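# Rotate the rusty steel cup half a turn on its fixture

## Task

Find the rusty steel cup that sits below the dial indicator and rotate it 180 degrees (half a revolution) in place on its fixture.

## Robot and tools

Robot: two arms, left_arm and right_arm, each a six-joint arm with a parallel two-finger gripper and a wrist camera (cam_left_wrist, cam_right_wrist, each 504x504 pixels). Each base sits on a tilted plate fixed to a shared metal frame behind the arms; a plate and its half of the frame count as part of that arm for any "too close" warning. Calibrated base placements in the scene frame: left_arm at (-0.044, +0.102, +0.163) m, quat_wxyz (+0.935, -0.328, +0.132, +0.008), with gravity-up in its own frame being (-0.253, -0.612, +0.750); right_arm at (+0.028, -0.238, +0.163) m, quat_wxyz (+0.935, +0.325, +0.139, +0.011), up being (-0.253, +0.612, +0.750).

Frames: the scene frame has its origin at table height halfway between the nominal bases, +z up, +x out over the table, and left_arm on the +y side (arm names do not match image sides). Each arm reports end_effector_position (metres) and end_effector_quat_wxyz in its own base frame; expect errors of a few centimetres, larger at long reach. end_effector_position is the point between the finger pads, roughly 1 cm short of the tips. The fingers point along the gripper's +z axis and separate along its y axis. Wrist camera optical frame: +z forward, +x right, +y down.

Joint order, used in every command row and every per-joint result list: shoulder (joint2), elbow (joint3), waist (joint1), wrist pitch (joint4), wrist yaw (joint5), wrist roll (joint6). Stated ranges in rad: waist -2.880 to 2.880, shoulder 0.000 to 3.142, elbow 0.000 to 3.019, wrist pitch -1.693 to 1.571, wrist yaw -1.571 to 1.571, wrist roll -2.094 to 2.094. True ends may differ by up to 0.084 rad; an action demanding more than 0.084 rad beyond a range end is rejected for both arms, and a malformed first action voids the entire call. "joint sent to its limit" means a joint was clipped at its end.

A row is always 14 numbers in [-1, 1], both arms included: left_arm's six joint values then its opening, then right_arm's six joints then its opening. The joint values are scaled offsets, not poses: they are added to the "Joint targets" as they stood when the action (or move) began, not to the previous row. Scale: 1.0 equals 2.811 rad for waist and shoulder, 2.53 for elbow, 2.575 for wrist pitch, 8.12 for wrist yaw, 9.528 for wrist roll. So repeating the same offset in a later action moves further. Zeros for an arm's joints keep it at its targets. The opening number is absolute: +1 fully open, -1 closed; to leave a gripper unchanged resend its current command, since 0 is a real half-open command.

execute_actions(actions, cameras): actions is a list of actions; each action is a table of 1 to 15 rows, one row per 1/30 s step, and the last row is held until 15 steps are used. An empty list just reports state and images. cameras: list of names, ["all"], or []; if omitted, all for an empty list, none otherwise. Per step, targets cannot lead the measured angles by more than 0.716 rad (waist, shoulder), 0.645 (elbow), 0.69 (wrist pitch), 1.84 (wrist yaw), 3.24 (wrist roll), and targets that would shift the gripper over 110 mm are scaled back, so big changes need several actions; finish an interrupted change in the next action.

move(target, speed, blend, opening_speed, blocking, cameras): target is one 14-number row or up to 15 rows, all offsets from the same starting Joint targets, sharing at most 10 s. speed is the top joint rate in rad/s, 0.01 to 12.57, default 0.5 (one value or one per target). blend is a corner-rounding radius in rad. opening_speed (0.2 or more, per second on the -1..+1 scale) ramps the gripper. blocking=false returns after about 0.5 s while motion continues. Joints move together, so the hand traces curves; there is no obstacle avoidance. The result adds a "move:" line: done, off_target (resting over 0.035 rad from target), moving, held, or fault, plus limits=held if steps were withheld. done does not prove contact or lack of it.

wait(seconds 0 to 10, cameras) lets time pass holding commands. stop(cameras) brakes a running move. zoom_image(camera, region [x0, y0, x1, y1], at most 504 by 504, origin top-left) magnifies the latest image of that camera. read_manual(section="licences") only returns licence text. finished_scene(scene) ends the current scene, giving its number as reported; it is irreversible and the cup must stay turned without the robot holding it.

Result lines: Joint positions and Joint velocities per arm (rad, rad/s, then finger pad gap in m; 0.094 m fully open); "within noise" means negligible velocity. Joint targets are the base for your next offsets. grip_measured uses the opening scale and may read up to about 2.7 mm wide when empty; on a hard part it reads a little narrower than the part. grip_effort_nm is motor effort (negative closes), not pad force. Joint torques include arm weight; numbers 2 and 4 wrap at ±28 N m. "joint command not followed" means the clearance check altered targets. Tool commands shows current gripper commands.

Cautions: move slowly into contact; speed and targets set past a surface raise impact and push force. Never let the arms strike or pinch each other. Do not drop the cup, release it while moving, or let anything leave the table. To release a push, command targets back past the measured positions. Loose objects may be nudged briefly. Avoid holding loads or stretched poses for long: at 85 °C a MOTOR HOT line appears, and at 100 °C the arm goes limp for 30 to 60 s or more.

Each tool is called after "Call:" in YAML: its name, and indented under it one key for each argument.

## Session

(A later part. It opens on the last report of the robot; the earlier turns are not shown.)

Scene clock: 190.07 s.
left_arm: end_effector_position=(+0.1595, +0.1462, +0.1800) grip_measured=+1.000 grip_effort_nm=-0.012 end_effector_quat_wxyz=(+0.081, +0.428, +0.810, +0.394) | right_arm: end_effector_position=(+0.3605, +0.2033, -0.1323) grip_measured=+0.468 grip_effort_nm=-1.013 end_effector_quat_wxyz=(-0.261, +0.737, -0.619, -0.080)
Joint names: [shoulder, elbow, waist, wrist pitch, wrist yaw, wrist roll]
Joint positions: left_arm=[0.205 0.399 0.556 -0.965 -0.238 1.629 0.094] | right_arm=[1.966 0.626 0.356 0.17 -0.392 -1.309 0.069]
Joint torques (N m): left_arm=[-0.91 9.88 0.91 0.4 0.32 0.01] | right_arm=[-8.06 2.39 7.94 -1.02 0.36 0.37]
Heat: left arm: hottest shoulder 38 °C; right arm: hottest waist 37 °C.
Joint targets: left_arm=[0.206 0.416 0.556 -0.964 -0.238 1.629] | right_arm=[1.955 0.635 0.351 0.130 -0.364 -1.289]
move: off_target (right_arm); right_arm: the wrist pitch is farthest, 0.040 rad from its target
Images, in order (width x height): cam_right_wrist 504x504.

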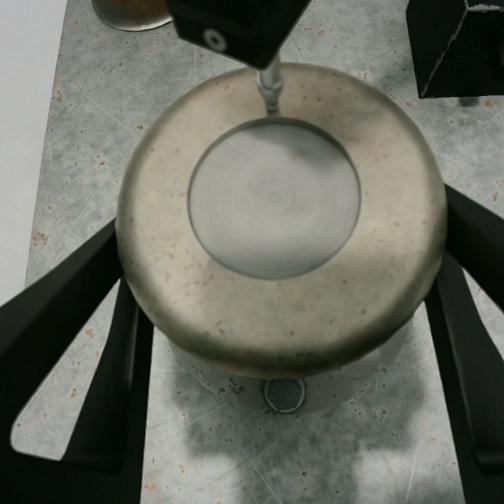

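Call:
move:
  target:
    - [0,0,0,0,0,0,1,0.0196,-0.0447,0.0185,0.139,0.0107,0.0204,0]
    - [0,0,0,0,0,0,1,0.0473,-0.0723,0.0363,0.2606,0.0256,0.037,0]
    - [0,0,0,0,0,0,1,0.0872,-0.0858,0.0598,0.3732,0.0453,0.0519,0]
    - [0,0,0,0,0,0,1,0.137,-0.0787,0.0904,0.4703,0.07,0.0646,0]
  speed: 0.5
  blend: [0.04,0.04,0.04,0]
  cameras: ["cam_right_wrist"]

Call:
zoom_image:
  camera: "cam_right_wrist"
  region: [110, 190, 290, 370]

Call:
zoom_image:
  camera: "cam_right_wrist"
  region: [270, 60, 450, 240]

Call:
zoom_image:
  camera: "cam_right_wrist"
  region: [100, 50, 460, 410]

Scene clock: 201.17 s.
left_arm: end_effector_position=(+0.1595, +0.1462, +0.1800) grip_measured=+1.000 grip_effort_nm=-0.017 end_effector_quat_wxyz=(+0.081, +0.428, +0.810, +0.394) | right_arm: end_effector_position=(+0.3599, +0.2043, -0.1319) grip_measured=+0.468 grip_effort_nm=-1.018 end_effector_quat_wxyz=(+0.473, -0.488, +0.726, -0.109)
Joint names: [shoulder, elbow, waist, wrist pitch, wrist yaw, wrist roll]
Joint positions: left_arm=[0.205 0.399 0.556 -0.965 -0.238 1.629 0.094] | right_arm=[2.32 0.426 0.599 1.323 0.197 -0.694 0.069]
Joint torques (N m): left_arm=[-0.97 9.88 0.91 0.4 0.32 0] | right_arm=[-5.48 0.65 7.82 2.19 -0.15 0.36]
Heat: left arm: hottest shoulder 38 °C; right arm: hottest waist 37 °C.
Joint targets: left_arm=[0.206 0.416 0.556 -0.964 -0.238 1.629] | right_arm=[2.340 0.435 0.605 1.341 0.205 -0.674]
move: done
Images, in order (width x height): cam_right_wrist 504x504.

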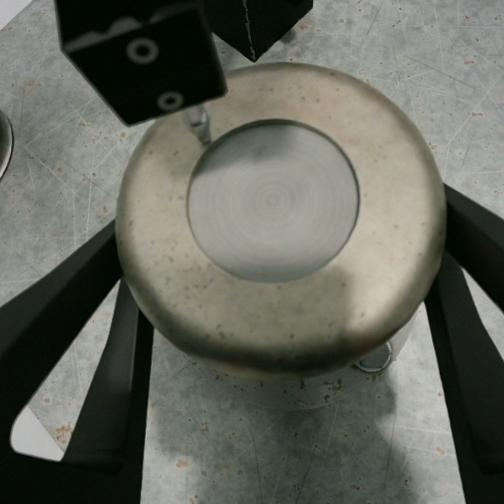

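Scaled by 2.800 from the camera's 504x504 image, which has a finer 720x720 frame.

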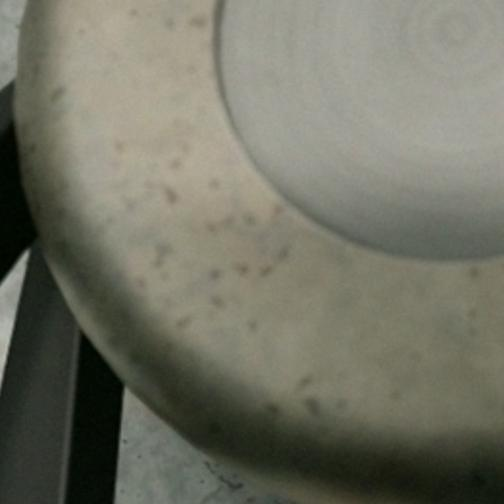

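Scaled by 2.800 from the camera's 504x504 image, which has a finer 720x720 frame.

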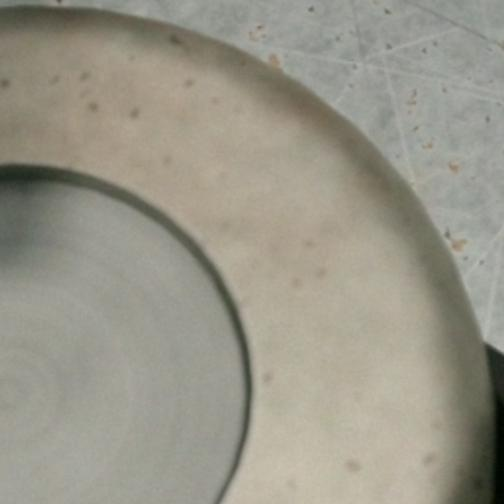

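Scaled by 1.400 from the camera's 504x504 image, which has a finer 720x720 frame.

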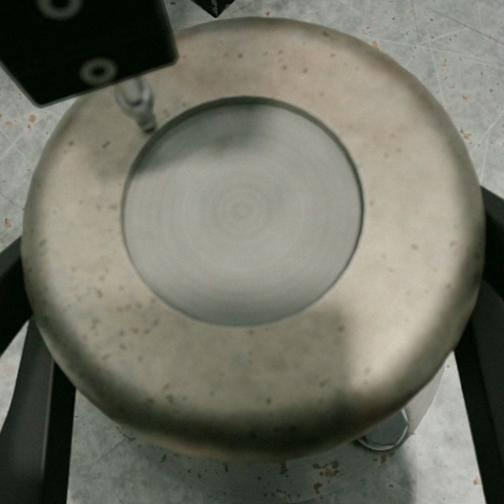

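Call:
move:
  target: [0,0,0,0,0,0,1,0,0,0,0,0,0,1]
  opening_speed: 1.0

Call:
move:
  target:
    - [0,0,0,0,0,0,1,-0.0583,-0.0035,-0.0377,-0.1091,-0.0251,-0.0152,1]
    - [0,0,0,0,0,0,1,-0.0971,0.0123,-0.0612,-0.2225,-0.0448,-0.0301,1]
  speed: 0.5
  blend: [0.04,0]

Call:
move:
  target: [0,0,0,0,0,0,1,0,0,0,0,0,0,0]
  opening_speed: 0.6

Call:
move:
  target:
    - [0,0,0,0,0,0,1,0.0473,-0.0198,0.0306,0.1254,0.0202,0.0174,0]
    - [0,0,0,0,0,0,1,0.0797,-0.0151,0.0505,0.1885,0.0362,0.0257,0]
  speed: 0.5
  blend: [0.04,0]
  cameras: ["cam_right_wrist"]

Call:
zoom_image:
  camera: "cam_right_wrist"
  region: [100, 50, 460, 410]

Call:
zoom_image:
  camera: "cam_right_wrist"
  region: [110, 190, 290, 370]

Scene clock: 212.17 s.
left_arm: end_effector_position=(+0.1595, +0.1462, +0.1800) grip_measured=+1.000 grip_effort_nm=-0.022 end_effector_quat_wxyz=(+0.081, +0.428, +0.810, +0.394) | right_arm: end_effector_position=(+0.3609, +0.2044, -0.1313) grip_measured=+0.997 grip_effort_nm=0.144 end_effector_quat_wxyz=(+0.474, -0.485, +0.726, -0.109)
Joint names: [shoulder, elbow, waist, wrist pitch, wrist yaw, wrist roll]
Joint positions: left_arm=[0.205 0.399 0.556 -0.965 -0.238 1.629 0.094] | right_arm=[2.321 0.428 0.599 1.326 0.201 -0.689 0.094]
Joint torques (N m): left_arm=[-0.97 9.88 0.91 0.4 0.32 0] | right_arm=[-5.54 0.68 8.06 2 -0.29 0.32]
Heat: left arm: hottest shoulder 38 °C; right arm: hottest waist 37 °C.
Joint targets: left_arm=[0.206 0.416 0.556 -0.964 -0.238 1.629] | right_arm=[2.340 0.435 0.605 1.341 0.204 -0.674]
move: done

Scene clock: 214.10 s.
left_arm: end_effector_position=(+0.1595, +0.1462, +0.1800) grip_measured=+1.000 grip_effort_nm=-0.017 end_effector_quat_wxyz=(+0.081, +0.428, +0.810, +0.394) | right_arm: end_effector_position=(+0.3556, +0.2012, -0.1355) grip_measured=+0.998 grip_effort_nm=0.139 end_effector_quat_wxyz=(+0.362, -0.620, +0.696, -0.016)
Joint names: [shoulder, elbow, waist, wrist pitch, wrist yaw, wrist roll]
Joint positions: left_arm=[0.205 0.399 0.556 -0.965 -0.238 1.629 0.094] | right_arm=[2.079 0.457 0.45 0.779 -0.157 -0.945 0.094]
Joint torques (N m): left_arm=[-0.97 9.88 0.91 0.4 0.32 0.01] | right_arm=[-7.53 1.62 6.3 0.64 -0.61 -0.02]
Heat: left arm: hottest shoulder 38 °C; right arm: hottest waist 37 °C.
Joint targets: left_arm=[0.206 0.416 0.556 -0.964 -0.238 1.629] | right_arm=[2.067 0.466 0.433 0.768 -0.159 -0.961]
move: done

Scene clock: 215.97 s.
left_arm: end_effector_position=(+0.1595, +0.1462, +0.1800) grip_measured=+1.000 grip_effort_nm=-0.022 end_effector_quat_wxyz=(+0.081, +0.428, +0.810, +0.394) | right_arm: end_effector_position=(+0.3601, +0.2004, -0.1334) grip_measured=+0.465 grip_effort_nm=-1.013 end_effector_quat_wxyz=(+0.365, -0.617, +0.697, -0.018)
Joint names: [shoulder, elbow, waist, wrist pitch, wrist yaw, wrist roll]
Joint positions: left_arm=[0.205 0.399 0.556 -0.965 -0.238 1.629 0.094] | right_arm=[2.075 0.461 0.444 0.778 -0.157 -0.945 0.069]
Joint torques (N m): left_arm=[-0.97 9.88 0.91 0.4 0.32 0] | right_arm=[-7.53 1.2 6.77 0.62 -0.65 -0.02]
Heat: left arm: hottest shoulder 38 °C; right arm: hottest waist 37 °C.
Joint targets: left_arm=[0.206 0.416 0.556 -0.964 -0.238 1.629] | right_arm=[2.067 0.467 0.433 0.768 -0.159 -0.961]
move: done

Scene clock: 217.63 s.
left_arm: end_effector_position=(+0.1595, +0.1462, +0.1800) grip_measured=+1.000 grip_effort_nm=-0.022 end_effector_quat_wxyz=(+0.081, +0.428, +0.810, +0.394) | right_arm: end_effector_position=(+0.3596, +0.2013, -0.1333) grip_measured=+0.465 grip_effort_nm=-1.009 end_effector_quat_wxyz=(+0.451, -0.511, +0.726, -0.095)
Joint names: [shoulder, elbow, waist, wrist pitch, wrist yaw, wrist roll]
Joint positions: left_arm=[0.205 0.399 0.556 -0.965 -0.238 1.629 0.094] | right_arm=[2.273 0.421 0.566 1.232 0.13 -0.728 0.069]
Joint torques (N m): left_arm=[-0.91 9.87 0.91 0.42 0.32 0] | right_arm=[-5.36 0.55 8.41 2.22 -0.27 0.29]
Heat: left arm: hottest shoulder 38 °C; right arm: hottest waist 37 °C.
Joint targets: left_arm=[0.206 0.416 0.556 -0.964 -0.238 1.629] | right_arm=[2.291 0.428 0.575 1.254 0.135 -0.716]
move: done
Images, in order (width x height): cam_right_wrist 504x504.

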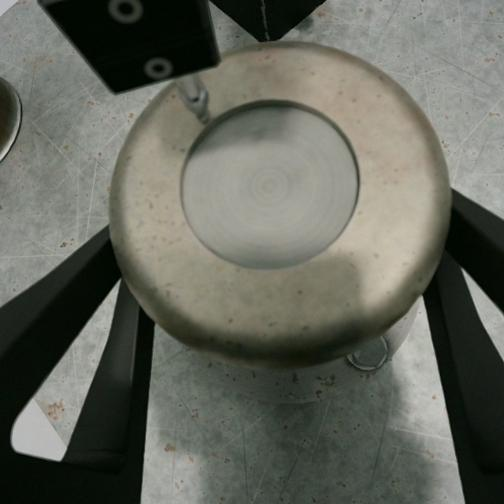

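Scaled by 1.400 from the camera's 504x504 image, which has a finer 720x720 frame.

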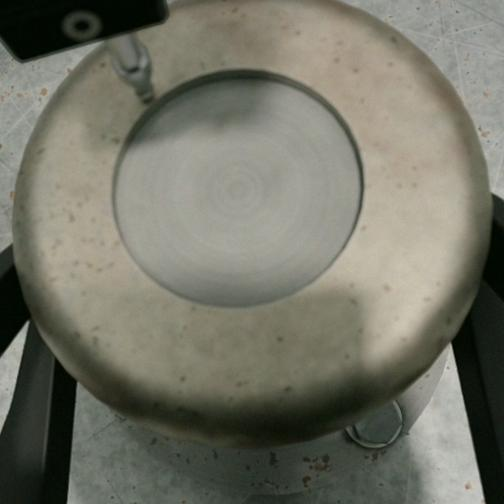

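Scaled by 2.800 from the camera's 504x504 image, which has a finer 720x720 frame.

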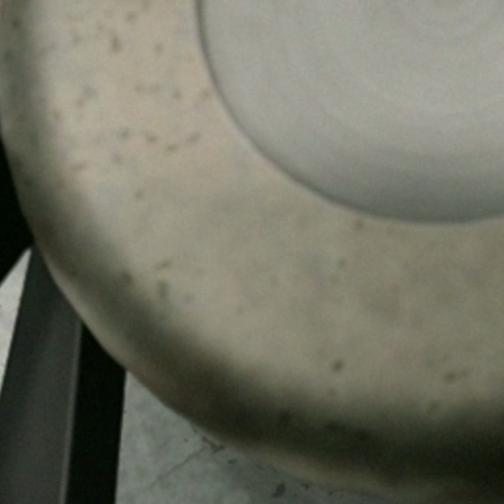

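Call:
move:
  target: [0,0,0,0,0,0,1,0,0,0,0,0,0,1]
  opening_speed: 1.0

Call:
finished_scene:
  scene: 2

Scene clock: 221.87 s.
left_arm: end_effector_position=(+0.1595, +0.1462, +0.1800) grip_measured=+1.000 grip_effort_nm=-0.027 end_effector_quat_wxyz=(+0.081, +0.428, +0.810, +0.394) | right_arm: end_effector_position=(+0.3605, +0.2017, -0.1322) grip_measured=+0.997 grip_effort_nm=0.154 end_effector_quat_wxyz=(+0.453, -0.510, +0.725, -0.095)
Joint names: [shoulder, elbow, waist, wrist pitch, wrist yaw, wrist roll]
Joint positions: left_arm=[0.205 0.399 0.556 -0.965 -0.238 1.629 0.094] | right_arm=[2.273 0.422 0.566 1.238 0.131 -0.728 0.094]
Joint torques (N m): left_arm=[-0.91 9.88 0.91 0.42 0.32 0] | right_arm=[-5.6 0.57 8.41 1.99 -0.32 0.31]
Heat: left arm: hottest shoulder 38 °C; right arm: hottest waist 37 °C.
Joint targets: left_arm=[0.206 0.416 0.556 -0.964 -0.238 1.629] | right_arm=[2.291 0.428 0.575 1.253 0.135 -0.716]
move: done

The scene is finished: the task was done.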